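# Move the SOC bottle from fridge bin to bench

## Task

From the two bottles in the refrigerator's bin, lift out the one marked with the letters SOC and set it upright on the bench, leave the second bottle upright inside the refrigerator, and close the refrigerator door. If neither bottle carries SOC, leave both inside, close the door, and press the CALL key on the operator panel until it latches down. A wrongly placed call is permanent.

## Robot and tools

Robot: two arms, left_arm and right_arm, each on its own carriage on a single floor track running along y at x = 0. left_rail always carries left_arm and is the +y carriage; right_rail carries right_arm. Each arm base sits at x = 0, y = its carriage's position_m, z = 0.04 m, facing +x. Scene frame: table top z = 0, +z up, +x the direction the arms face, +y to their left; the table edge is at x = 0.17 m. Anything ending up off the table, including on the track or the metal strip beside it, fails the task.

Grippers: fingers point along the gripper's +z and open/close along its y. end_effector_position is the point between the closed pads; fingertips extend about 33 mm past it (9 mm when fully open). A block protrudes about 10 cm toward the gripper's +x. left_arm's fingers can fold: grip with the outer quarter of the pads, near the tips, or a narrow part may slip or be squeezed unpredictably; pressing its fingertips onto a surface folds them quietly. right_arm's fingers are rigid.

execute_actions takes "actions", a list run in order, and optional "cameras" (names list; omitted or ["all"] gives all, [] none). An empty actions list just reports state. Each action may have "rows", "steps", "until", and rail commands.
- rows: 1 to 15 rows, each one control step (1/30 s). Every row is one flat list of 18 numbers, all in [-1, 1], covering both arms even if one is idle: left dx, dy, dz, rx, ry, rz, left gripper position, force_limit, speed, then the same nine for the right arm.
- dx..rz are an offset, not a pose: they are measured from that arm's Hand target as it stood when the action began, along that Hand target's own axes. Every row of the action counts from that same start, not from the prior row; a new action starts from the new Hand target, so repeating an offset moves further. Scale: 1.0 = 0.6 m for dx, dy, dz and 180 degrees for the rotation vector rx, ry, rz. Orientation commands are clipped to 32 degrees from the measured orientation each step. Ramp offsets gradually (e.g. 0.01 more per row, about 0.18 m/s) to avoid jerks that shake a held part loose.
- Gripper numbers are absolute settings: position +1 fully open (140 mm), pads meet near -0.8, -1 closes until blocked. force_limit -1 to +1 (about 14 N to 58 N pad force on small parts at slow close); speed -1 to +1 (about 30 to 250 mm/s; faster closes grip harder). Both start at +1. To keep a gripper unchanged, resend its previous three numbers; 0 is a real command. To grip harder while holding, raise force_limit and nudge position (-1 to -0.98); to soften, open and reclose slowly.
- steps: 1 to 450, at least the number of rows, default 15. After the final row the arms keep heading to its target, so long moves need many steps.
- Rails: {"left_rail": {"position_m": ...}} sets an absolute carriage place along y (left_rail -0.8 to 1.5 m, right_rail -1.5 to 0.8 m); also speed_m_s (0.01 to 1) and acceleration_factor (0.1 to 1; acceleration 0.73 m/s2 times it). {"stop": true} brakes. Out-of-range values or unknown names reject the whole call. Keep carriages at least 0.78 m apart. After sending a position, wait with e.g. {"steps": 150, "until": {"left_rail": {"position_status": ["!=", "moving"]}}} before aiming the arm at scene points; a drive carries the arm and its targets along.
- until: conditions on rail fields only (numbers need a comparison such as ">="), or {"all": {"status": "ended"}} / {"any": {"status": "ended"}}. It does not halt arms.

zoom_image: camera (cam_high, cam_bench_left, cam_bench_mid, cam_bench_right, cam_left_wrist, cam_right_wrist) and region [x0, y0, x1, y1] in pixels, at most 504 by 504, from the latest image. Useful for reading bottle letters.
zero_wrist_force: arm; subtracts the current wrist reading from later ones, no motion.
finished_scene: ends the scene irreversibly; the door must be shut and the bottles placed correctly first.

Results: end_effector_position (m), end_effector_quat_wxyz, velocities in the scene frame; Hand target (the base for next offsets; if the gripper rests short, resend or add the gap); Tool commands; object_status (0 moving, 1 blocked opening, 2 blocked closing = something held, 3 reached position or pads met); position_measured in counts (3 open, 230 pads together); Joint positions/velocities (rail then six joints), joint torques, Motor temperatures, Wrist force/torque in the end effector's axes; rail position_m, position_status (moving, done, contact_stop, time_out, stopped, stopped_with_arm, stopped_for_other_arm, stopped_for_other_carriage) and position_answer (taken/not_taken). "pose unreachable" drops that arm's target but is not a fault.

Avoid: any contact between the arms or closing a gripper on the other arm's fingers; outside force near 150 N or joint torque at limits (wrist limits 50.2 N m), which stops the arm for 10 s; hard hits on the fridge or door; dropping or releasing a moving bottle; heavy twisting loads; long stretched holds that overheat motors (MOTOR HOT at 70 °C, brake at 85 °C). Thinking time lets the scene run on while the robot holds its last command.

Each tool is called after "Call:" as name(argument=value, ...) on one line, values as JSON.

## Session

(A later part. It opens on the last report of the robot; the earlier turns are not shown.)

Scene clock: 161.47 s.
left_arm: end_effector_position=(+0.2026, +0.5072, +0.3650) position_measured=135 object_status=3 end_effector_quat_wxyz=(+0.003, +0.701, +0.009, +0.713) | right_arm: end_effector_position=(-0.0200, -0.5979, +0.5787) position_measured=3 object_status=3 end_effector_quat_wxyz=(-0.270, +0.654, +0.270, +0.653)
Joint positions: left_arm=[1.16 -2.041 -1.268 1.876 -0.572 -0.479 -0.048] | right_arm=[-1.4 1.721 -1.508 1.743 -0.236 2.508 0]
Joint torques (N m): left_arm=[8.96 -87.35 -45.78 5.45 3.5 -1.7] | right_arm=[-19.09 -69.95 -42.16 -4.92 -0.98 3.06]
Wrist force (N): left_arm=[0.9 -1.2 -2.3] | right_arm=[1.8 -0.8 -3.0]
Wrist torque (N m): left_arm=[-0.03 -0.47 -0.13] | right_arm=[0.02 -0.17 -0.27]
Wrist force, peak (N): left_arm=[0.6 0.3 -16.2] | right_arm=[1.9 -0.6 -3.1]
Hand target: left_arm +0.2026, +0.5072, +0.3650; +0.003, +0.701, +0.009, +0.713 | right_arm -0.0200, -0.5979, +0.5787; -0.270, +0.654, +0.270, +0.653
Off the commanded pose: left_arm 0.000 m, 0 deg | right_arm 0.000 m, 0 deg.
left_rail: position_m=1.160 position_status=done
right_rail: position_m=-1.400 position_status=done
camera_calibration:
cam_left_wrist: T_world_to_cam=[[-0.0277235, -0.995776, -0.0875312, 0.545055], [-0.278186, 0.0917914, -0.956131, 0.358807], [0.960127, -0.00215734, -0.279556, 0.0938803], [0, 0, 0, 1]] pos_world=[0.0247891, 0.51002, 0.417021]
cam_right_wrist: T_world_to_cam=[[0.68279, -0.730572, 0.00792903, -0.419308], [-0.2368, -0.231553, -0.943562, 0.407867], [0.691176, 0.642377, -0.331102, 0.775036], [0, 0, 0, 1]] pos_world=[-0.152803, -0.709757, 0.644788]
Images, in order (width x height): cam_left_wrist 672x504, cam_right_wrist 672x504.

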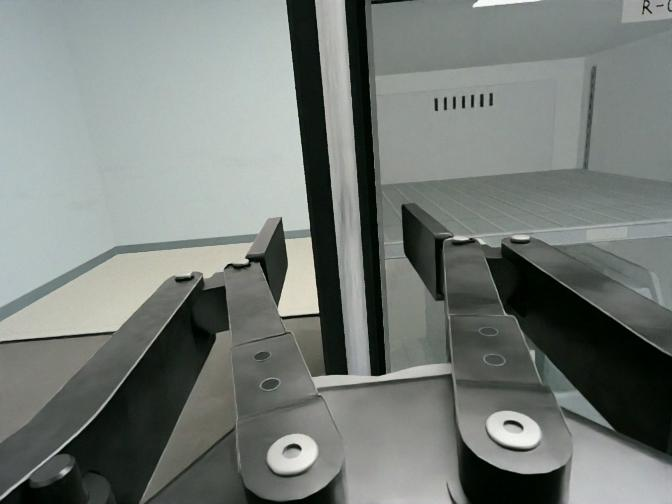

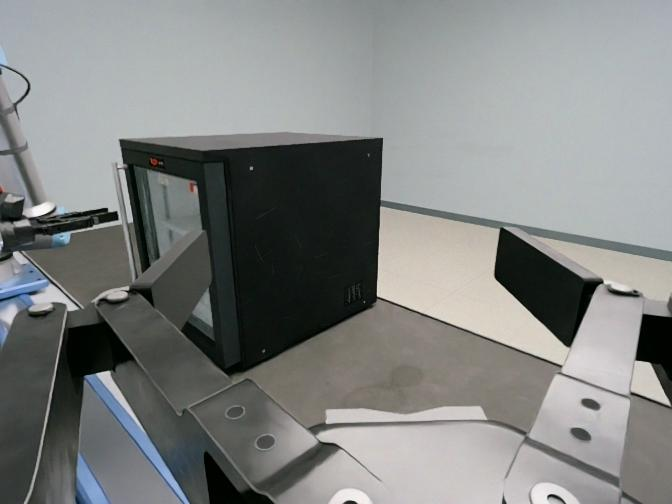

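Call:
execute_actions(actions=[{"rows":[[0,0,0.037,0,0,0,-0.05,-0.5,-0.5,0,0,0,0,0,0,1,1,1]],"steps":40},{"rows":[[0,0,0,0,0,0,-1,-0.5,-1,0,0,0,0,0,0,1,1,1]],"steps":90}], cameras=["cam_left_wrist","cam_right_wrist"])

Call:
zoom_image(camera="cam_right_wrist", region=[20, 100, 240, 300])

Scene clock: 169.50 s.
left_arm: end_effector_position=(+0.2248, +0.5074, +0.3654) position_measured=203 object_status=2 end_effector_quat_wxyz=(+0.003, +0.701, +0.009, +0.713) | right_arm: end_effector_position=(-0.0200, -0.5979, +0.5787) position_measured=3 object_status=3 end_effector_quat_wxyz=(-0.270, +0.654, +0.270, +0.653)
Joint positions: left_arm=[1.16 -2.01 -1.275 1.884 -0.572 -0.448 -0.051] | right_arm=[-1.4 1.721 -1.508 1.743 -0.236 2.508 0]
Joint torques (N m): left_arm=[9.24 -84.69 -30.52 5.5 -19.3 -1.25] | right_arm=[-18.04 -68.79 -42.62 -4.82 -0.89 3.02]
Wrist force (N): left_arm=[-1.2 37.4 0.3] | right_arm=[1.2 -0.6 -2.2]
Wrist torque (N m): left_arm=[-1.43 -0.52 0.10] | right_arm=[0.05 -0.04 -0.27]
Wrist force, peak (N): left_arm=[-1.2 37.9 0.5] | right_arm=[1.8 -0.3 -3.2]
Hand target: left_arm +0.2248, +0.5074, +0.3654; +0.003, +0.701, +0.009, +0.713 | right_arm -0.0200, -0.5979, +0.5787; -0.270, +0.654, +0.270, +0.653
Off the commanded pose: left_arm 0.000 m, 0 deg | right_arm 0.000 m, 0 deg.
left_rail: position_m=1.160 position_status=done
right_rail: position_m=-1.400 position_status=done
camera_calibration:
cam_left_wrist: T_world_to_cam=[[-0.0277235, -0.995776, -0.0875312, 0.545905], [-0.278186, 0.0917914, -0.956131, 0.365347], [0.960127, -0.00215734, -0.279556, 0.0726778], [0, 0, 0, 1]] pos_world=[0.0469891, 0.51022, 0.417421]
cam_right_wrist: T_world_to_cam=[[0.68279, -0.730572, 0.00792903, -0.419308], [-0.2368, -0.231553, -0.943562, 0.407867], [0.691176, 0.642377, -0.331102, 0.775036], [0, 0, 0, 1]] pos_world=[-0.152803, -0.709757, 0.644788]
Images, in order (width x height): cam_left_wrist 672x504, cam_right_wrist 672x504.

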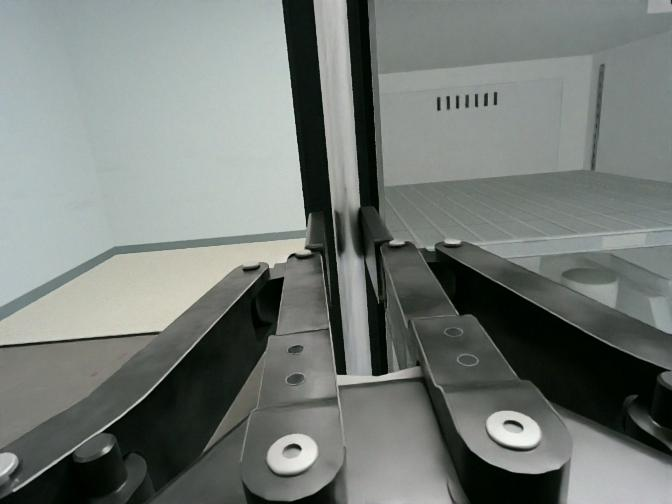

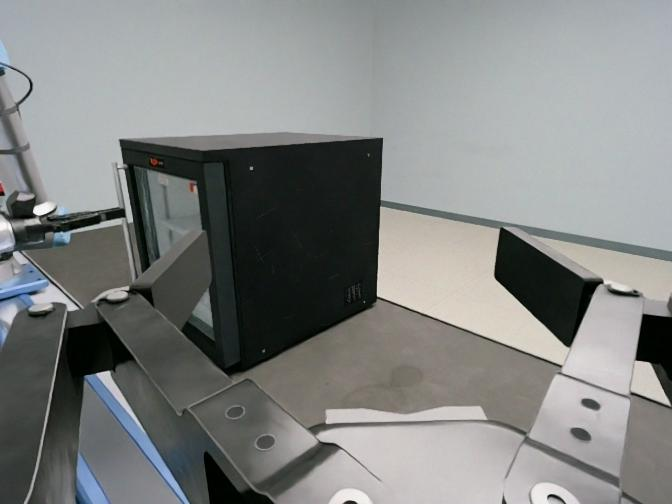

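Scaled by 2.291 from the camera's 672x504 image, which has a finer 960x720 frame.

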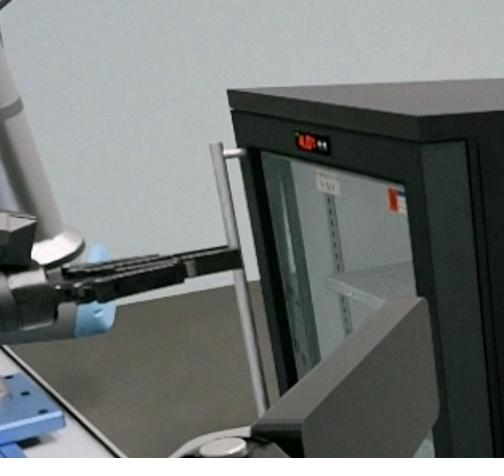

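Call:
execute_actions(actions=[{"rows":[[0,0.012,-0.01,0,0,0,-1,-0.5,-1,0,0,0,0,0,0,1,1,1],[0,0.012,-0.02,0,0,0,-1,-0.5,-1,0,0,0,0,0,0,1,1,1],[0,0.012,-0.03,0,0,0,-1,-0.5,-1,0,0,0,0,0,0,1,1,1]],"steps":20},{"rows":[[0,0,-0.032,0.014,0,0,-1,-0.5,-1,0,0,0,0,0,0,1,1,1]],"steps":20},{"rows":[[0,0.0085,-0.062,0.0278,0,0,-1,-0.5,-1,0,0,0,0,0,0,1,1,1]],"steps":20}], cameras=["cam_left_wrist","cam_right_wrist"])

Scene clock: 179.30 s.
left_arm: end_effector_position=(+0.1508, +0.4929, +0.3644) position_measured=231 object_status=3 end_effector_quat_wxyz=(-0.043, +0.700, +0.056, +0.711) | right_arm: end_effector_position=(-0.0200, -0.5979, +0.5787) position_measured=3 object_status=3 end_effector_quat_wxyz=(-0.270, +0.654, +0.270, +0.653)
Joint positions: left_arm=[1.16 -2.064 -1.172 1.736 -0.541 -0.633 -0.038] | right_arm=[-1.4 1.721 -1.508 1.743 -0.236 2.508 0]
Joint torques (N m): left_arm=[-15.42 -60.51 -45.15 5.85 -3.86 -1.7] | right_arm=[-17.91 -68.79 -42.14 -4.68 -0.8 3.03]
Wrist force (N): left_arm=[0.8 0.9 -2.6] | right_arm=[1.8 -0.3 -2.8]
Wrist torque (N m): left_arm=[0.42 -0.46 -0.13] | right_arm=[0.11 -0.16 -0.27]
Wrist force, peak (N): left_arm=[-1.1 37.9 0.6] | right_arm=[1.9 -0.4 -3.2]
Hand target: left_arm +0.1508, +0.4928, +0.3644; -0.043, +0.700, +0.056, +0.711 | right_arm -0.0200, -0.5979, +0.5787; -0.270, +0.654, +0.270, +0.653
Off the commanded pose: left_arm 0.000 m, 0 deg | right_arm 0.000 m, 0 deg.
left_rail: position_m=1.160 position_status=done
right_rail: position_m=-1.400 position_status=done
camera_calibration:
cam_left_wrist: T_world_to_cam=[[0.102726, -0.99103, -0.0854753, 0.50642], [-0.289721, 0.0523949, -0.955676, 0.36614], [0.951582, 0.122936, -0.28174, 0.0838644], [0, 0, 0, 1]] pos_world=[-0.0257477, 0.472384, 0.416826]
cam_right_wrist: T_world_to_cam=[[0.68279, -0.730572, 0.00792903, -0.419308], [-0.2368, -0.231553, -0.943562, 0.407867], [0.691176, 0.642377, -0.331102, 0.775036], [0, 0, 0, 1]] pos_world=[-0.152803, -0.709757, 0.644788]
Images, in order (width x height): cam_left_wrist 672x504, cam_right_wrist 672x504.

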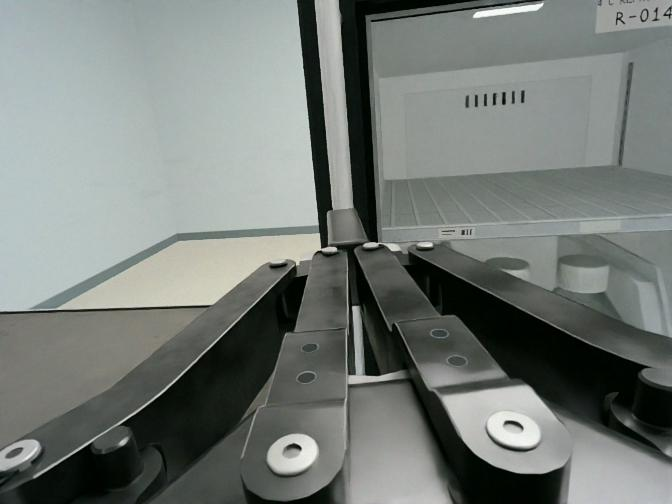

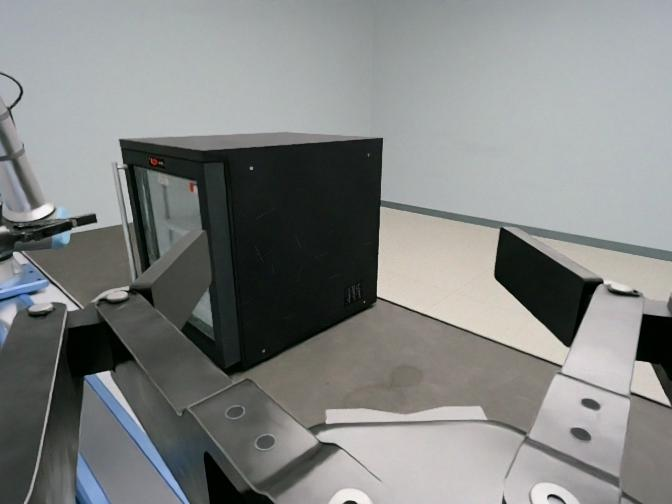

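Call:
execute_actions(actions=[{"rows":[[0,-0.013,0,-0.0445,0,0,-0.05,-0.5,0,0,0,0,0,0,0,1,1,1]],"steps":40},{"rows":[[0,0,0.05,0,0,0,-0.05,-0.5,0,0,0,0,0,0,0,1,1,1],[0,0,0.1,0,0,0,-0.05,-0.5,0,0,0,0,0,0,0,1,1,1],[0,0,0.13,0,0,0,-0.05,-0.5,0,0,0,0,0,0,0,1,1,1]],"steps":40}], cameras=["cam_left_wrist","cam_right_wrist"])

Call:
zoom_image(camera="cam_right_wrist", region=[20, 100, 240, 300])

Scene clock: 186.90 s.
left_arm: end_effector_position=(+0.2277, +0.5006, +0.3656) position_measured=135 object_status=3 end_effector_quat_wxyz=(+0.006, +0.701, +0.006, +0.713) | right_arm: end_effector_position=(-0.0200, -0.5979, +0.5787) position_measured=3 object_status=3 end_effector_quat_wxyz=(-0.270, +0.654, +0.270, +0.653)
Joint positions: left_arm=[1.16 -2.003 -1.27 1.877 -0.568 -0.433 -0.052] | right_arm=[-1.4 1.721 -1.508 1.743 -0.236 2.508 0]
Joint torques (N m): left_arm=[8.89 -53.77 -45.63 5.65 3.61 -2.12] | right_arm=[-19.55 -68.88 -42.69 -4.66 -1.08 3.17]
Wrist force (N): left_arm=[1.0 0.5 -2.3] | right_arm=[1.6 -0.8 -3.0]
Wrist torque (N m): left_arm=[0.32 -0.49 -0.12] | right_arm=[0.00 -0.13 -0.27]
Wrist force, peak (N): left_arm=[0.6 2.4 -17.2] | right_arm=[1.9 -0.7 -3.2]
Hand target: left_arm +0.2277, +0.5006, +0.3656; +0.006, +0.701, +0.006, +0.713 | right_arm -0.0200, -0.5979, +0.5787; -0.270, +0.654, +0.270, +0.653
Off the commanded pose: left_arm 0.000 m, 0 deg | right_arm 0.000 m, 0 deg.
left_rail: position_m=1.160 position_status=done
right_rail: position_m=-1.400 position_status=done
camera_calibration:
cam_left_wrist: T_world_to_cam=[[-0.0361581, -0.995493, -0.0876712, 0.54096], [-0.277301, 0.0942781, -0.956146, 0.365474], [0.960102, -0.0102611, -0.27946, 0.073882], [0, 0, 0, 1]] pos_world=[0.0499723, 0.504824, 0.417521]
cam_right_wrist: T_world_to_cam=[[0.68279, -0.730572, 0.00792903, -0.419308], [-0.2368, -0.231553, -0.943562, 0.407867], [0.691176, 0.642377, -0.331102, 0.775036], [0, 0, 0, 1]] pos_world=[-0.152803, -0.709757, 0.644788]
Images, in order (width x height): cam_left_wrist 672x504, cam_right_wrist 672x504.

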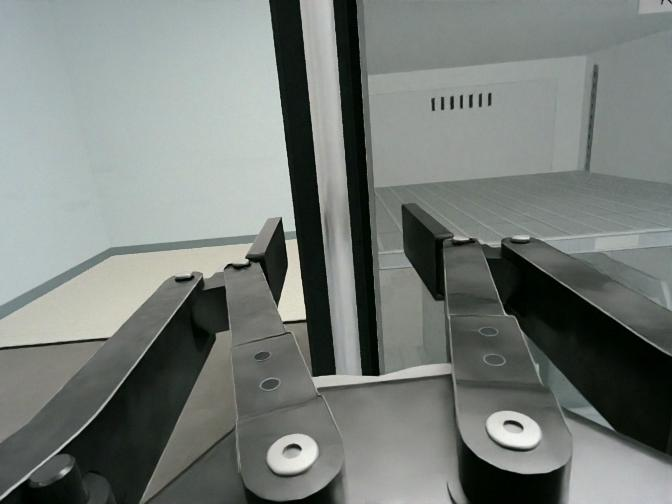

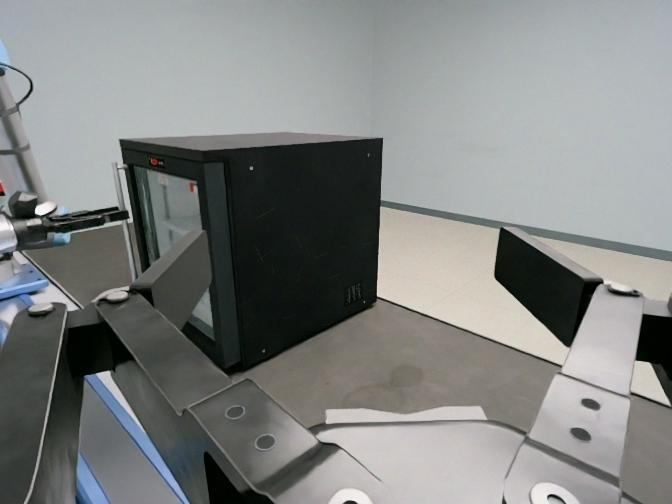

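Scaled by 2.291 from the camera's 672x504 image, which has a finer 960x720 frame.

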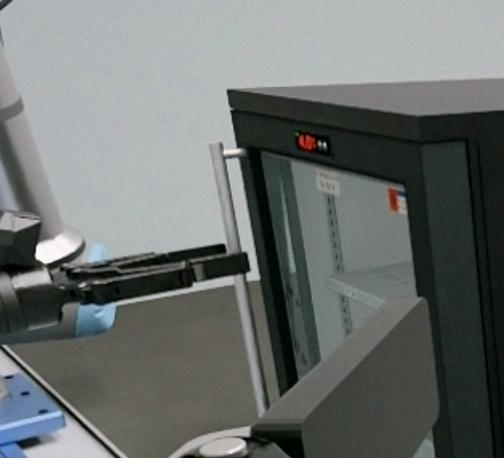

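Call:
execute_actions(actions=[{"rows":[[0,-0.012,0.003,0,0,0,-0.05,-0.5,0,0,0,0,0,0,0,1,1,1]],"steps":30},{"rows":[[0,0,0,0,0,0,-1,1,0,0,0,0,0,0,0,1,1,1]],"steps":60}], cameras=["cam_left_wrist"])

Scene clock: 192.93 s.
left_arm: end_effector_position=(+0.2295, +0.5078, +0.3655) position_measured=212 object_status=2 end_effector_quat_wxyz=(+0.006, +0.701, +0.006, +0.713) | right_arm: end_effector_position=(-0.0200, -0.5979, +0.5787) position_measured=3 object_status=3 end_effector_quat_wxyz=(-0.270, +0.654, +0.270, +0.653)
Joint positions: left_arm=[1.16 -2.005 -1.28 1.892 -0.572 -0.435 -0.052] | right_arm=[-1.4 1.721 -1.508 1.743 -0.236 2.508 0]
Joint torques (N m): left_arm=[31.25 -87.48 8.1 17.09 -47.7 -0.77] | right_arm=[-19.46 -68.89 -42.72 -4.51 -0.96 3.16]
Wrist force (N): left_arm=[-13.7 107.7 10.2] | right_arm=[1.6 -0.4 -2.8]
Wrist torque (N m): left_arm=[-2.85 -0.80 0.51] | right_arm=[0.10 -0.13 -0.27]
Wrist force, peak (N): left_arm=[-13.9 107.8 10.5] | right_arm=[1.6 -0.7 -3.4]
Hand target: left_arm +0.2295, +0.5078, +0.3655; +0.006, +0.701, +0.006, +0.713 | right_arm -0.0200, -0.5979, +0.5787; -0.270, +0.654, +0.270, +0.653
Off the commanded pose: left_arm 0.000 m, 0 deg | right_arm 0.000 m, 0 deg.
left_rail: position_m=1.160 position_status=done
right_rail: position_m=-1.400 position_status=done
camera_calibration:
cam_left_wrist: T_world_to_cam=[[-0.0361581, -0.995493, -0.0876712, 0.54818], [-0.277301, 0.0942781, -0.956146, 0.365171], [0.960102, -0.0102611, -0.27946, 0.0722958], [0, 0, 0, 1]] pos_world=[0.0516723, 0.512024, 0.417421]
Images, in order (width x height): cam_left_wrist 672x504.

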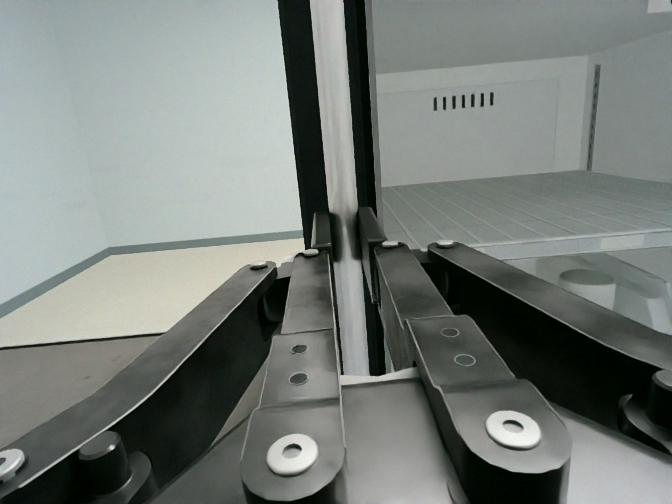

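Call:
execute_actions(actions=[{"rows":[[0,0.004,0,0,0,0,-1,1,0,0,0,0,0,0,0,1,1,1],[0,0.008,0,0,0,0,-1,1,0,0,0,0,0,0,0,1,1,1],[0,0.012,0,0,0,0,-1,1,0,0,0,0,0,0,0,1,1,1]],"steps":30}], cameras=["cam_left_wrist"])

Scene clock: 198.03 s.
left_arm: end_effector_position=(+0.2296, +0.5007, +0.3656) position_measured=212 object_status=2 end_effector_quat_wxyz=(+0.006, +0.701, +0.006, +0.713) | right_arm: end_effector_position=(-0.0200, -0.5979, +0.5787) position_measured=3 object_status=3 end_effector_quat_wxyz=(-0.270, +0.654, +0.270, +0.653)
Joint positions: left_arm=[1.16 -2.001 -1.27 1.878 -0.568 -0.431 -0.052] | right_arm=[-1.4 1.721 -1.508 1.743 -0.236 2.508 0]
Joint torques (N m): left_arm=[9.79 -33.75 -80.7 -15.04 55.01 -2.52] | right_arm=[-18.16 -69.74 -42.23 -4.55 -0.85 2.73]
Wrist force (N): left_arm=[22.0 -124.1 -64.1] | right_arm=[1.5 -0.5 -2.6]
Wrist torque (N m): left_arm=[4.83 -0.07 0.59] | right_arm=[0.09 -0.11 -0.27]
Wrist force, peak (N): left_arm=[22.0 -124.1 -64.1] | right_arm=[1.7 -0.9 -3.2]
Hand target: left_arm +0.2295, +0.5006, +0.3656; +0.006, +0.701, +0.006, +0.713 | right_arm -0.0200, -0.5979, +0.5787; -0.270, +0.654, +0.270, +0.653
Off the commanded pose: left_arm 0.000 m, 0 deg | right_arm 0.000 m, 0 deg.
left_rail: position_m=1.160 position_status=done
right_rail: position_m=-1.400 position_status=done
camera_calibration:
cam_left_wrist: T_world_to_cam=[[-0.035964, -0.995495, -0.0877281, 0.541139], [-0.277293, 0.0942784, -0.956149, 0.365965], [0.960112, -0.0100605, -0.279434, 0.0720417], [0, 0, 0, 1]] pos_world=[0.0517727, 0.504924, 0.417521]
Images, in order (width x height): cam_left_wrist 672x504.

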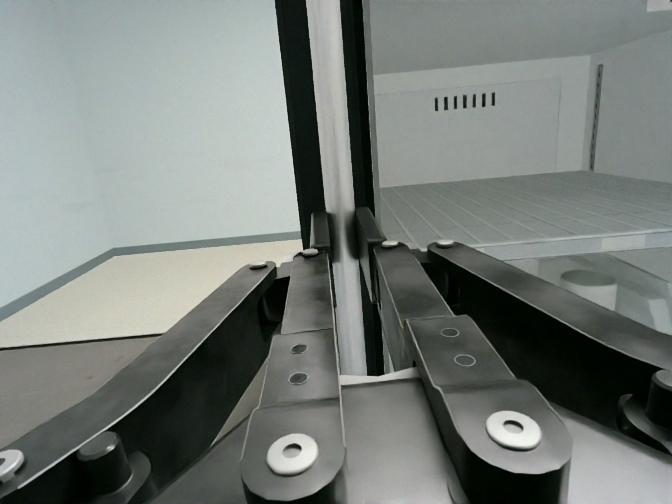

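Call:
execute_actions(actions=[{"rows":[[0,-0.003,0,0,0,0,-1,1,0,0,0,0,0,0,0,1,1,1],[0,-0.006,0,0,0,0,-1,1,0,0,0,0,0,0,0,1,1,1]],"steps":30}], cameras=[])

Scene clock: 201.57 s.
left_arm: end_effector_position=(+0.2295, +0.5042, +0.3655) position_measured=212 object_status=2 end_effector_quat_wxyz=(+0.006, +0.701, +0.006, +0.713) | right_arm: end_effector_position=(-0.0200, -0.5979, +0.5787) position_measured=3 object_status=3 end_effector_quat_wxyz=(-0.270, +0.654, +0.270, +0.653)
Joint positions: left_arm=[1.16 -2.003 -1.275 1.885 -0.57 -0.433 -0.052] | right_arm=[-1.4 1.721 -1.508 1.743 -0.236 2.508 0]
Joint torques (N m): left_arm=[-8.66 -89.01 -29.48 3.25 -0.48 1.07] | right_arm=[-19.47 -68.8 -42.36 -4.51 -0.94 2.73]
Wrist force (N): left_arm=[4.3 -2.8 -14.5] | right_arm=[1.3 -0.5 -3.1]
Wrist torque (N m): left_arm=[0.48 -0.33 0.77] | right_arm=[0.08 -0.06 -0.27]
Wrist force, peak (N): left_arm=[22.4 -124.9 -64.3] | right_arm=[1.6 -0.5 -3.4]
Hand target: left_arm +0.2295, +0.5042, +0.3655; +0.006, +0.701, +0.006, +0.713 | right_arm -0.0200, -0.5979, +0.5787; -0.270, +0.654, +0.270, +0.653
Off the commanded pose: left_arm 0.000 m, 0 deg | right_arm 0.000 m, 0 deg.
left_rail: position_m=1.160 position_status=done
right_rail: position_m=-1.400 position_status=done
No camera images: "cameras" was empty.

Balanced. Pull.

Call:
execute_actions(actions=[{"rows":[[0,0,-0.004,0,0,0,-1,1,0,0,0,0,0,0,0,1,1,1],[0,0,-0.008,0,0,0,-1,1,0,0,0,0,0,0,0,1,1,1],[0,0.001,-0.012,0,0,0,-1,1,0,0,0,0,0,0,0,1,1,1]],"steps":25},{"rows":[[0,0.001,-0.01,0.004,0,0,-1,1,0,0,0,0,0,0,0,1,1,1],[0,0.001,-0.018,0.008,0,0,-1,1,0,0,0,0,0,0,0,1,1,1]],"steps":25}], cameras=["cam_left_wrist"])

Scene clock: 204.97 s.
left_arm: end_effector_position=(+0.2115, +0.5030, +0.3653) position_measured=212 object_status=2 end_effector_quat_wxyz=(-0.003, +0.701, +0.015, +0.713) | right_arm: end_effector_position=(-0.0200, -0.5979, +0.5787) position_measured=3 object_status=3 end_effector_quat_wxyz=(-0.270, +0.654, +0.270, +0.653)
Joint positions: left_arm=[1.16 -2.022 -1.257 1.86 -0.568 -0.477 -0.048] | right_arm=[-1.4 1.721 -1.508 1.743 -0.236 2.508 0]
Joint torques (N m): left_arm=[-7.06 -53.74 -25.81 7.77 -21.17 0.37] | right_arm=[-18.1 -68.09 -41.92 -4.44 -1.02 2.99]
Wrist force (N): left_arm=[5.9 43.5 3.1] | right_arm=[1.1 -0.7 -2.8]
Wrist torque (N m): left_arm=[-0.77 -0.37 0.54] | right_arm=[0.03 -0.02 -0.27]
Wrist force, peak (N): left_arm=[6.7 44.0 3.4] | right_arm=[1.9 -0.1 -3.5]
Hand target: left_arm +0.2115, +0.5030, +0.3653; -0.003, +0.701, +0.015, +0.713 | right_arm -0.0200, -0.5979, +0.5787; -0.270, +0.654, +0.270, +0.653
Off the commanded pose: left_arm 0.000 m, 0 deg | right_arm 0.000 m, 0 deg.
left_rail: position_m=1.160 position_status=done
right_rail: position_m=-1.400 position_status=done
camera_calibration:
cam_left_wrist: T_world_to_cam=[[-0.0111797, -0.99612, -0.0872938, 0.537669], [-0.279954, 0.086926, -0.95607, 0.364722], [0.959948, 0.0137497, -0.27984, 0.077498], [0, 0, 0, 1]] pos_world=[0.0337222, 0.502814, 0.417322]
Images, in order (width x height): cam_left_wrist 672x504.

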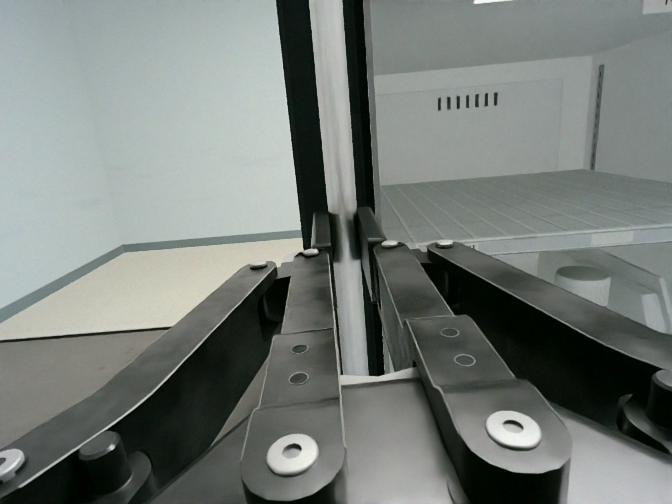

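Call:
execute_actions(actions=[{"rows":[[0,0.005,-0.015,0.006,0,0,-1,1,0,0,0,0,0,0,0,1,1,1],[0,0.009,-0.03,0.012,0,0,-1,1,0,0,0,0,0,0,0,1,1,1],[0,0.013,-0.045,0.02,0,0,-1,1,0,0,0,0,0,0,0,1,1,1],[0,0.016,-0.0625,0.0278,0,0,-1,1,0,0,0,0,0,0,0,1,1,1]],"steps":25}], cameras=[])

Scene clock: 209.70 s.
left_arm: end_effector_position=(+0.1743, +0.4924, +0.3648) position_measured=212 object_status=2 end_effector_quat_wxyz=(-0.034, +0.700, +0.046, +0.711) | right_arm: end_effector_position=(-0.0200, -0.5979, +0.5787) position_measured=3 object_status=3 end_effector_quat_wxyz=(-0.270, +0.654, +0.270, +0.653)
Joint positions: left_arm=[1.16 -2.042 -1.191 1.765 -0.547 -0.584 -0.04] | right_arm=[-1.4 1.721 -1.508 1.743 -0.236 2.508 0]
Joint torques (N m): left_arm=[-16.51 -47.39 -45.41 -2.08 2.35 -2.85] | right_arm=[-17.08 -69.67 -42.48 -4.46 -0.94 3]
Wrist force (N): left_arm=[29.8 -12.8 -2.9] | right_arm=[1.4 -0.6 -3.1]
Wrist torque (N m): left_arm=[0.88 0.26 0.77] | right_arm=[0.06 -0.09 -0.27]
Wrist force, peak (N): left_arm=[45.6 -11.3 -9.7] | right_arm=[2.1 -0.8 -3.2]
Hand target: left_arm +0.1743, +0.4924, +0.3648; -0.034, +0.700, +0.046, +0.711 | right_arm -0.0200, -0.5979, +0.5787; -0.270, +0.654, +0.270, +0.653
Off the commanded pose: left_arm 0.000 m, 0 deg | right_arm 0.000 m, 0 deg.
left_rail: position_m=1.160 position_status=done
right_rail: position_m=-1.400 position_status=done
No camera images: "cameras" was empty.

Call:
execute_actions(actions=[{"rows":[[-0.003,0.003,-0.015,0.007,0,0,-1,1,0,0,0,0,0,0,0,1,1,1],[-0.003,0.006,-0.03,0.014,0,0,-1,1,0,0,0,0,0,0,0,1,1,1],[-0.003,0.009,-0.045,0.021,0,0,-1,1,0,0,0,0,0,0,0,1,1,1],[-0.003,0.012,-0.0625,0.0278,0,0,-1,1,0,0,0,0,0,0,0,1,1,1]],"steps":18},{"rows":[[0,0.003,-0.015,0.007,0,0,-1,1,0,0,0,0,0,0,0,1,1,1],[0,0.006,-0.03,0.014,0,0,-1,1,0,0,0,0,0,0,0,1,1,1],[0,0.009,-0.045,0.021,0,0,-1,1,0,0,0,0,0,0,0,1,1,1],[0,0.012,-0.0625,0.0278,0,0,-1,1,0,0,0,0,0,0,0,1,1,1]],"steps":25}], cameras=["cam_left_wrist"])

Scene clock: 213.77 s.
left_arm: end_effector_position=(+0.1026, +0.4665, +0.3622) position_measured=212 object_status=2 end_effector_quat_wxyz=(-0.095, +0.695, +0.108, +0.705) | right_arm: end_effector_position=(-0.0200, -0.5979, +0.5787) position_measured=3 object_status=3 end_effector_quat_wxyz=(-0.270, +0.654, +0.270, +0.653)
Joint positions: left_arm=[1.16 -2.061 -1.053 1.554 -0.485 -0.777 -0.032] | right_arm=[-1.4 1.721 -1.508 1.743 -0.236 2.508 0]
Joint torques (N m): left_arm=[6.47 -56.57 -29.8 -1.45 -19.1 -2.38] | right_arm=[-17.81 -67.69 -42.35 -4.34 -1.15 2.77]
Wrist force (N): left_arm=[39.6 38.2 1.7] | right_arm=[1.5 -0.5 -2.4]
Wrist torque (N m): left_arm=[-0.90 0.69 0.68] | right_arm=[0.08 -0.11 -0.27]
Wrist force, peak (N): left_arm=[71.5 -18.1 3.0] | right_arm=[2.0 -0.7 -3.1]
Hand target: left_arm +0.1026, +0.4665, +0.3623; -0.095, +0.695, +0.108, +0.705 | right_arm -0.0200, -0.5979, +0.5787; -0.270, +0.654, +0.270, +0.653
Off the commanded pose: left_arm 0.000 m, 0 deg | right_arm 0.000 m, 0 deg.
left_rail: position_m=1.160 position_status=done
right_rail: position_m=-1.400 position_status=done
camera_calibration:
cam_left_wrist: T_world_to_cam=[[0.246871, -0.965443, -0.0835087, 0.457643], [-0.296449, 0.00680328, -0.955025, 0.373159], [0.92259, 0.260524, -0.284525, 0.072181], [0, 0, 0, 1]] pos_world=[-0.0689497, 0.420485, 0.415131]
Images, in order (width x height): cam_left_wrist 672x504.

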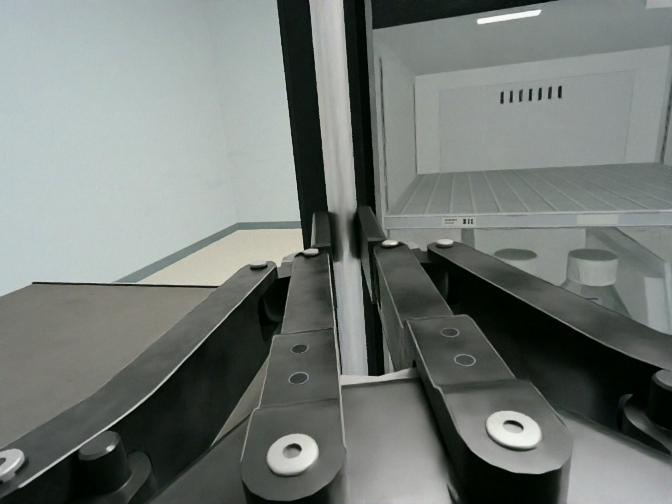

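Call:
execute_actions(actions=[{"rows":[[0.003,0.005,-0.015,0.007,0,0,-1,1,0,0,0,0,0,0,0,1,1,1],[0.005,0.009,-0.03,0.014,0,0,-1,1,0,0,0,0,0,0,0,1,1,1],[0.006,0.012,-0.045,0.021,0,0,-1,1,0,0,0,0,0,0,0,1,1,1],[0.007,0.0145,-0.0625,0.0278,0,0,-1,1,0,0,0,0,0,0,0,1,1,1]],"steps":18},{"rows":[[0,0.003,-0.015,0.007,0,0,-1,1,0,0,0,0,0,0,0,1,1,1],[0,0.006,-0.03,0.014,0,0,-1,1,0,0,0,0,0,0,0,1,1,1],[0.001,0.009,-0.045,0.021,0,0,-1,1,0,0,0,0,0,0,0,1,1,1],[0.002,0.0125,-0.0625,0.0278,0,0,-1,1,0,0,0,0,0,0,0,1,1,1]],"steps":25}], cameras=[])

Call:
execute_actions(actions=[{"rows":[[0,0.003,-0.015,0.007,0,0,-1,1,0,0,0,0,0,0,0,1,1,1],[0.001,0.006,-0.03,0.014,0,0,-1,1,0,0,0,0,0,0,0,1,1,1],[0.002,0.009,-0.045,0.021,0,0,-1,1,0,0,0,0,0,0,0,1,1,1],[0.002,0.0125,-0.0625,0.0278,0,0,-1,1,0,0,0,0,0,0,0,1,1,1]],"steps":25}], cameras=["cam_left_wrist","cam_bench_left"])

Scene clock: 219.23 s.
left_arm: end_effector_position=(+0.0368, +0.4270, +0.3672) position_measured=212 object_status=2 end_effector_quat_wxyz=(-0.155, +0.684, +0.169, +0.693) | right_arm: end_effector_position=(-0.0200, -0.5979, +0.5787) position_measured=3 object_status=3 end_effector_quat_wxyz=(-0.270, +0.654, +0.270, +0.653)
Joint positions: left_arm=[1.16 -2.054 -0.901 1.289 -0.379 -0.946 -0.027] | right_arm=[-1.4 1.721 -1.508 1.743 -0.236 2.508 0]
Joint torques (N m): left_arm=[1.65 -141.3 -63.28 28.59 -13.52 -2.7] | right_arm=[-18.21 -69.56 -42.19 -4.79 -1.06 2.97]
Wrist force (N): left_arm=[-75.4 24.0 -0.4] | right_arm=[1.4 -0.8 -2.8]
Wrist torque (N m): left_arm=[-0.30 -2.39 0.93] | right_arm=[0.00 -0.09 -0.26]
Wrist force, peak (N): left_arm=[-75.5 30.3 -1.2] | right_arm=[1.9 -0.1 -3.6]
Hand target: left_arm +0.0368, +0.4270, +0.3672; -0.155, +0.684, +0.169, +0.693 | right_arm -0.0200, -0.5979, +0.5787; -0.270, +0.654, +0.270, +0.653
Off the commanded pose: left_arm 0.000 m, 0 deg | right_arm 0.000 m, 0 deg.
left_rail: position_m=1.160 position_status=done
right_rail: position_m=-1.400 position_status=done
No camera images: "cameras" was empty.

Scene clock: 220.27 s.
left_arm: end_effector_position=(+0.0066, +0.4035, +0.3683) position_measured=212 object_status=2 end_effector_quat_wxyz=(-0.185, +0.676, +0.199, +0.685) | right_arm: end_effector_position=(-0.0200, -0.5979, +0.5787) position_measured=3 object_status=3 end_effector_quat_wxyz=(-0.270, +0.654, +0.270, +0.653)
Joint positions: left_arm=[1.16 -2.045 -0.816 1.138 -0.315 -1.024 -0.026] | right_arm=[-1.4 1.721 -1.508 1.743 -0.236 2.508 0]
Joint torques (N m): left_arm=[-2.93 -148.37 -63.53 29.24 -15.87 -2.95] | right_arm=[-17.77 -67.01 -42.24 -4.55 -1.01 2.83]
Wrist force (N): left_arm=[-71.7 28.4 0.5] | right_arm=[1.7 -0.7 -2.7]
Wrist torque (N m): left_arm=[-0.44 -2.35 0.95] | right_arm=[0.04 -0.16 -0.26]
Wrist force, peak (N): left_arm=[-74.0 32.7 -0.6] | right_arm=[2.0 -0.6 -3.3]
Hand target: left_arm +0.0066, +0.4035, +0.3683; -0.185, +0.676, +0.199, +0.685 | right_arm -0.0200, -0.5979, +0.5787; -0.270, +0.654, +0.270, +0.653
Off the commanded pose: left_arm 0.000 m, 0 deg | right_arm 0.000 m, 0 deg.
left_rail: position_m=1.160 position_status=done
right_rail: position_m=-1.400 position_status=done
camera_calibration:
cam_left_wrist: T_world_to_cam=[[0.488081, -0.86902, -0.0811198, 0.379656], [-0.291624, -0.0747736, -0.953606, 0.383221], [0.822637, 0.489094, -0.289923, 0.0893289], [0, 0, 0, 1]] pos_world=[-0.147032, 0.314893, 0.422138]
Images, in order (width x height): cam_bench_left 672x504, cam_left_wrist 672x504.

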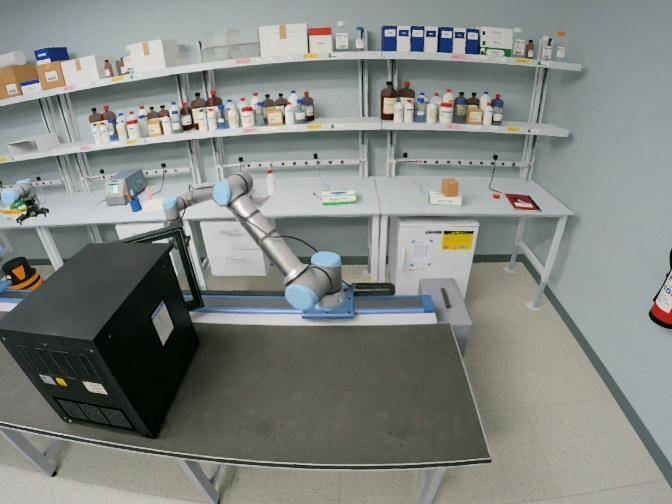

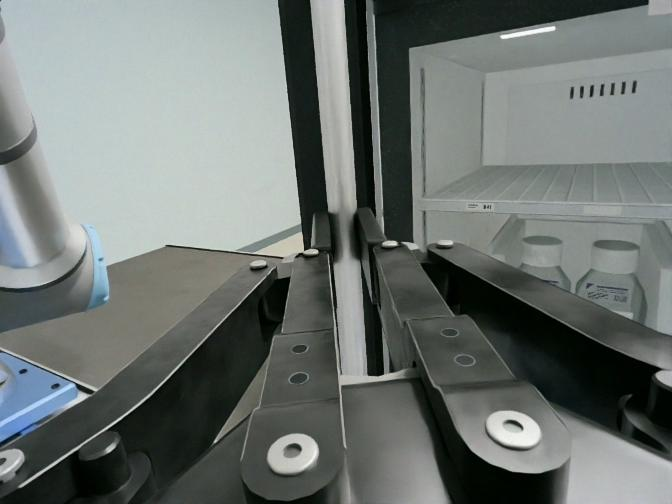

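Call:
execute_actions(actions=[{"rows":[[-0.002,0.005,-0.015,0.007,0,0,-1,1,0,0,0,0,0,0,0,1,1,1],[-0.003,0.008,-0.03,0.014,0,0,-1,1,0,0,0,0,0,0,0,1,1,1],[-0.003,0.011,-0.045,0.021,0,0,-1,1,0,0,0,0,0,0,0,1,1,1],[-0.003,0.0155,-0.0625,0.0278,0,0,-1,1,0,0,0,0,0,0,0,1,1,1]],"steps":18},{"rows":[[0,0.003,-0.015,0.007,0,0,-1,1,0,0,0,0,0,0,0,1,1,1],[0,0.006,-0.03,0.014,0,0,-1,1,0,0,0,0,0,0,0,1,1,1],[0,0.009,-0.045,0.021,0,0,-1,1,0,0,0,0,0,0,0,1,1,1],[0,0.0128,-0.0625,0.0278,0,0,-1,1,0,0,0,0,0,0,0,1,1,1]],"steps":25}], cameras=[])

Call:
execute_actions(actions=[{"rows":[[0,0.003,-0.015,0.007,0,0,-1,1,0,0,0,0,0,0,0,1,1,1],[0,0.006,-0.03,0.014,0,0,-1,1,0,0,0,0,0,0,0,1,1,1],[0,0.009,-0.045,0.021,0,0,-1,1,0,0,0,0,0,0,0,1,1,1],[0,0.0128,-0.0625,0.0278,0,0,-1,1,0,0,0,0,0,0,0,1,1,1]],"steps":25}], cameras=["cam_left_wrist","cam_bench_mid","cam_high"])

Call:
zoom_image(camera="cam_left_wrist", region=[430, 180, 672, 380])

Scene clock: 228.70 s.
left_arm: end_effector_position=(-0.0461, +0.3475, +0.3665) position_measured=212 object_status=2 end_effector_quat_wxyz=(-0.243, +0.658, +0.258, +0.665) | right_arm: end_effector_position=(-0.0200, -0.5979, +0.5787) position_measured=3 object_status=3 end_effector_quat_wxyz=(-0.270, +0.654, +0.270, +0.653)
Joint positions: left_arm=[1.16 -2.015 -0.61 0.761 -0.149 -1.168 -0.024] | right_arm=[-1.4 1.721 -1.508 1.743 -0.236 2.508 0]
Joint torques (N m): left_arm=[32.92 -99.26 -53.96 1.34 12.12 -2.86] | right_arm=[-19.04 -68.97 -42.13 -4.3 -0.88 3.04]
Wrist force (N): left_arm=[12.0 -38.7 -5.3] | right_arm=[1.9 -0.8 -2.5]
Wrist torque (N m): left_arm=[1.66 -0.17 0.93] | right_arm=[0.01 -0.21 -0.27]
Wrist force, peak (N): left_arm=[-73.0 28.4 1.7] | right_arm=[1.4 -1.3 -3.5]
Hand target: left_arm -0.0461, +0.3475, +0.3665; -0.243, +0.658, +0.258, +0.665 | right_arm -0.0200, -0.5979, +0.5787; -0.270, +0.654, +0.270, +0.653
Off the commanded pose: left_arm 0.000 m, 0 deg | right_arm 0.000 m, 0 deg.
left_rail: position_m=1.160 position_status=done
right_rail: position_m=-1.400 position_status=done
No camera images: "cameras" was empty.

Scene clock: 229.73 s.
left_arm: end_effector_position=(-0.0691, +0.3169, +0.3666) position_measured=212 object_status=2 end_effector_quat_wxyz=(-0.271, +0.647, +0.287, +0.653) | right_arm: end_effector_position=(-0.0200, -0.5979, +0.5787) position_measured=3 object_status=3 end_effector_quat_wxyz=(-0.270, +0.654, +0.270, +0.653)
Joint positions: left_arm=[1.16 -1.997 -0.468 0.486 -0.019 -1.238 -0.023] | right_arm=[-1.4 1.721 -1.508 1.743 -0.236 2.508 0]
Joint torques (N m): left_arm=[41.75 -106.85 -52.48 1.25 15.26 -3.22] | right_arm=[-19.05 -70.64 -42.85 -4.22 -0.96 2.9]
Wrist force (N): left_arm=[14.6 -44.2 -5.9] | right_arm=[1.6 -1.0 -3.2]
Wrist torque (N m): left_arm=[1.79 -0.10 0.94] | right_arm=[-0.03 -0.14 -0.27]
Wrist force, peak (N): left_arm=[72.8 -9.5 -4.2] | right_arm=[1.6 -1.0 -3.2]
Hand target: left_arm -0.0691, +0.3169, +0.3667; -0.271, +0.647, +0.287, +0.653 | right_arm -0.0200, -0.5979, +0.5787; -0.270, +0.654, +0.270, +0.653
Off the commanded pose: left_arm 0.000 m, 0 deg | right_arm 0.000 m, 0 deg.
left_rail: position_m=1.160 position_status=done
right_rail: position_m=-1.400 position_status=done
camera_calibration:
cam_left_wrist: T_world_to_cam=[[0.696197, -0.713354, -0.0802253, 0.305976], [-0.265839, -0.152394, -0.951896, 0.378829], [0.666813, 0.684034, -0.295734, 0.123046], [0, 0, 0, 1]] pos_world=[-0.19436, 0.191833, 0.421542]
Images, in order (width x height): cam_high 672x504, cam_bench_mid 672x504, cam_left_wrist 672x504.

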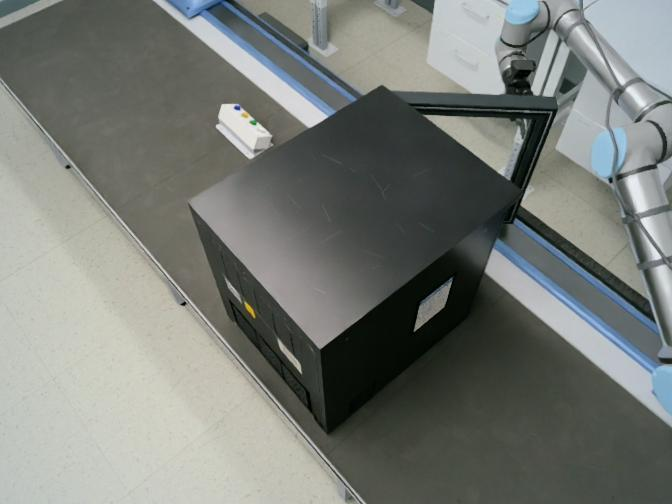

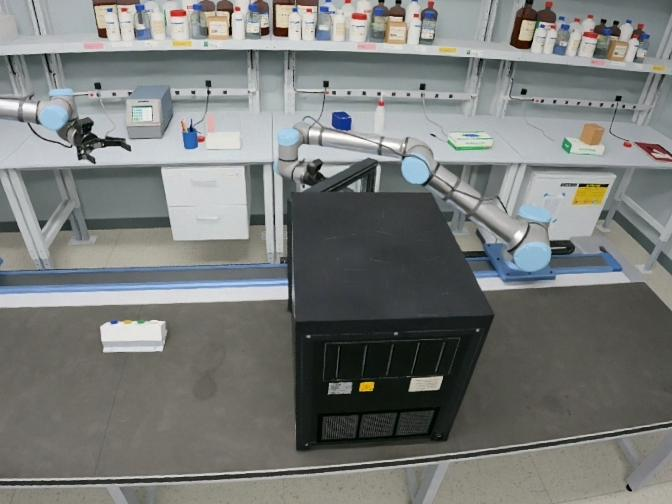

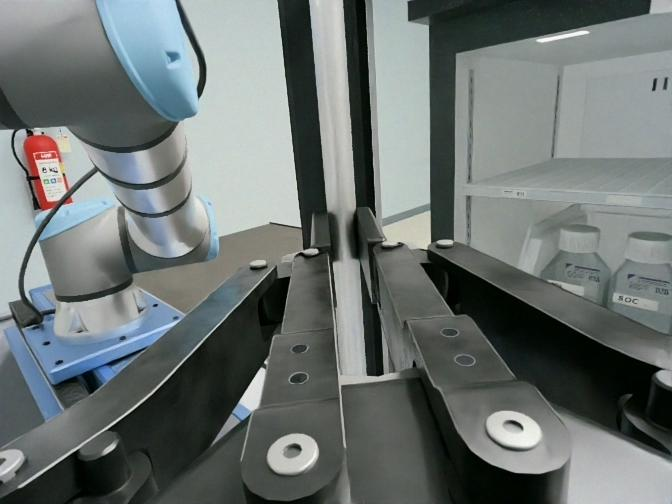

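Scaled by 2.083 from the camera's 672x504 image, which has a finer 960x720 frame.

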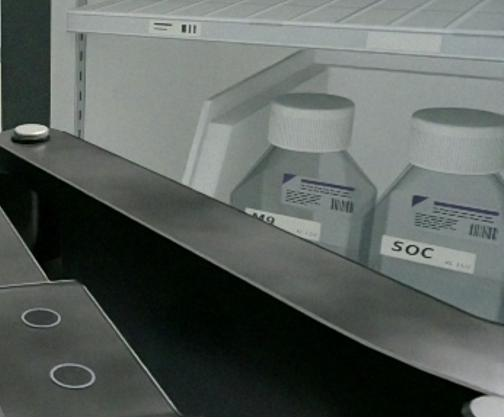

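Call:
execute_actions(actions=[{"rows":[[0,0,0,0,0,0,-0.05,0,-0.5,0,0,0,0,0,0,1,1,1]],"steps":30},{"rows":[[0,0,-0.08,0,0,0,-0.05,0,-0.5,0,0,0,0,0,0,1,1,1],[0,0,-0.16,0,0,0,-0.05,0,-0.5,0,0,0,0,0,0,1,1,1],[0,0,-0.25,0,0,0,-0.05,0,-0.5,0,0,0,0,0,0,1,1,1]],"steps":60}], cameras=["cam_left_wrist"])

Scene clock: 241.80 s.
left_arm: end_effector_position=(-0.1712, +0.2107, +0.3659) position_measured=135 object_status=3 end_effector_quat_wxyz=(-0.103, +0.749, +0.171, +0.632) | right_arm: end_effector_position=(-0.0200, -0.5979, +0.5787) position_measured=3 object_status=3 end_effector_quat_wxyz=(-0.270, +0.654, +0.270, +0.653)
Joint positions: left_arm=[1.16 -2.14 -0.294 0.035 0.038 -0.966 0.064] | right_arm=[-1.4 1.721 -1.508 1.743 -0.236 2.508 0]
Joint torques (N m): left_arm=[6.98 -161 -52.72 -2.05 -3.3 1.72] | right_arm=[-17.89 -67.85 -42.63 -4.27 -1.18 3.05]
Wrist force (N): left_arm=[-4.2 -7.7 -0.4] | right_arm=[1.4 -1.0 -2.4]
Wrist torque (N m): left_arm=[-1.56 0.67 -0.33] | right_arm=[-0.03 -0.10 -0.27]
Wrist force, peak (N): left_arm=[14.4 -44.9 -5.9] | right_arm=[2.2 -1.0 -3.3]
Hand target: left_arm -0.1724, +0.2081, +0.3667; -0.271, +0.647, +0.287, +0.653 | right_arm -0.0200, -0.5979, +0.5787; -0.270, +0.654, +0.270, +0.653
Off the commanded pose: left_arm 0.003 m, 26 deg | right_arm 0.000 m, 0 deg.
left_rail: position_m=1.160 position_status=done
right_rail: position_m=-1.400 position_status=done
elbow stopped short (left arm): the move would have taken joint 4 (elbow) straighter than the controller allows.
camera_calibration:
cam_left_wrist: T_world_to_cam=[[0.333388, -0.942202, -0.0332712, 0.270136], [-0.445755, -0.126433, -0.886181, 0.274574], [0.830756, 0.310273, -0.462143, 0.431209], [0, 0, 0, 1]] pos_world=[-0.325897, 0.155445, 0.451591]
Images, in order (width x height): cam_left_wrist 672x504.

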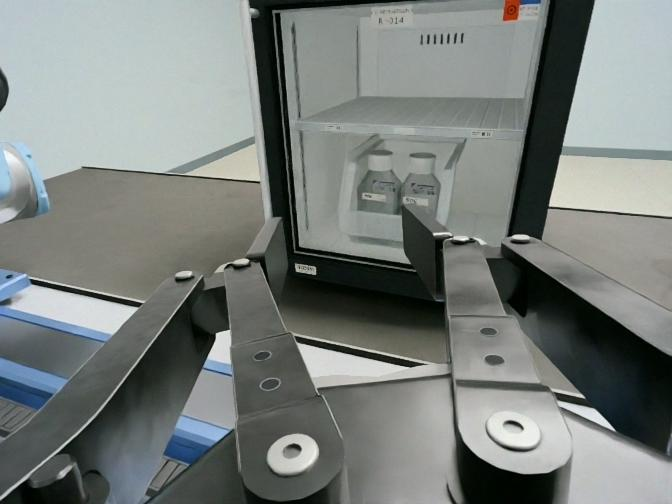

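Call:
execute_actions(actions=[], cameras=["cam_high","cam_bench_left","cam_right_wrist"])

Scene clock: 244.53 s.
left_arm: end_effector_position=(-0.1712, +0.2107, +0.3659) position_measured=135 object_status=3 end_effector_quat_wxyz=(-0.103, +0.749, +0.171, +0.632) | right_arm: end_effector_position=(-0.0200, -0.5979, +0.5787) position_measured=3 object_status=3 end_effector_quat_wxyz=(-0.270, +0.654, +0.270, +0.653)
Joint positions: left_arm=[1.16 -2.14 -0.294 0.035 0.038 -0.966 0.064] | right_arm=[-1.4 1.721 -1.508 1.743 -0.236 2.508 0]
Joint velocities: within noise
Joint torques (N m): left_arm=[7.99 -159.16 -51.3 -2.41 -3.71 1.34] | right_arm=[-20.01 -68.8 -42.24 -4.34 -0.99 2.66]
Motor temperatures (°C): left_arm=[30 30 28 37 29 37] | right_arm=[30 26 31 31 39 36]
Wrist force (N): left_arm=[-4.1 -7.7 -0.1] | right_arm=[1.2 -0.9 -3.1]
Wrist torque (N m): left_arm=[-1.54 0.66 -0.33] | right_arm=[-0.02 -0.05 -0.27]
Wrist force, peak (N): left_arm=[-4.2 -8.0 -0.2] | right_arm=[1.7 -1.0 -3.3]
Hand target: left_arm -0.1724, +0.2081, +0.3667; -0.271, +0.647, +0.287, +0.653 | right_arm -0.0200, -0.5979, +0.5787; -0.270, +0.654, +0.270, +0.653
Tool commands: left_gripper/position=-0.05 left_gripper/force_limit=+0.0 left_gripper/speed=-0.5 right_gripper/position=+1.0 right_gripper/force_limit=+1.0 right_gripper/speed=+1.0
Off the commanded pose: left_arm 0.003 m, 26 deg | right_arm 0.000 m, 0 deg.
left_rail: position_m=1.160 position_status=done
right_rail: position_m=-1.400 position_status=done
camera_calibration:
cam_right_wrist: T_world_to_cam=[[0.68279, -0.730572, 0.00792903, -0.419308], [-0.2368, -0.231553, -0.943562, 0.407867], [0.691176, 0.642377, -0.331102, 0.775036], [0, 0, 0, 1]] pos_world=[-0.152803, -0.709757, 0.644788]
Images, in order (width x height): cam_high 672x504, cam_bench_left 672x504, cam_right_wrist 672x504.

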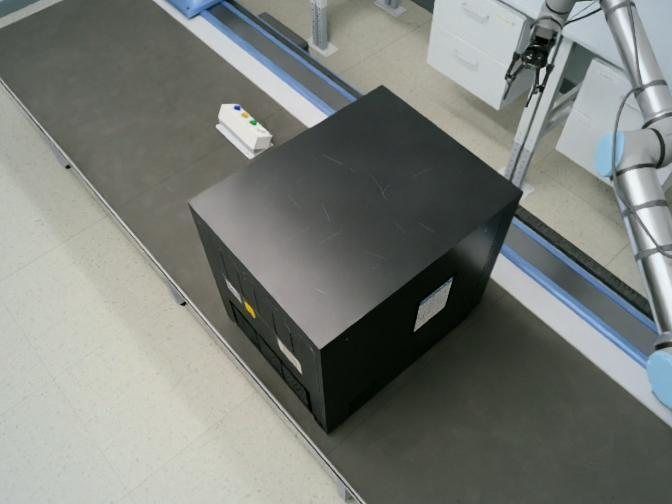

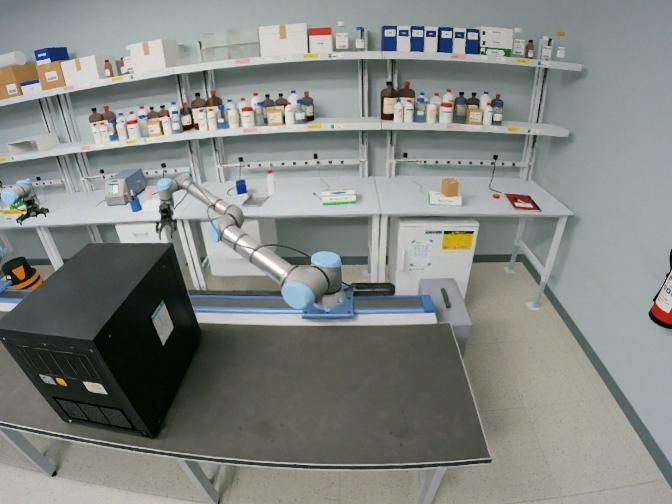

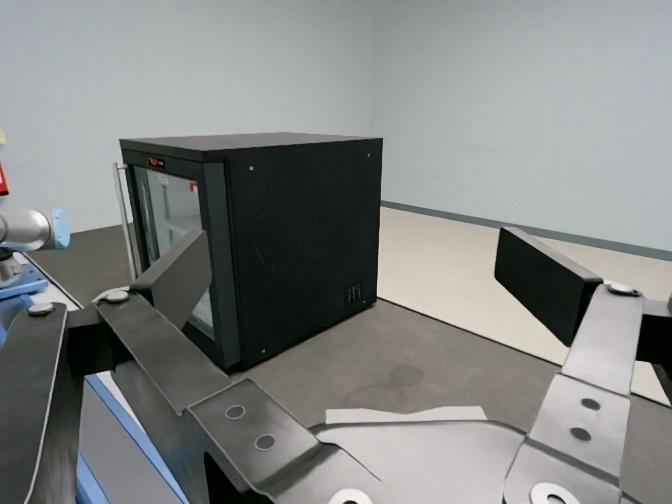

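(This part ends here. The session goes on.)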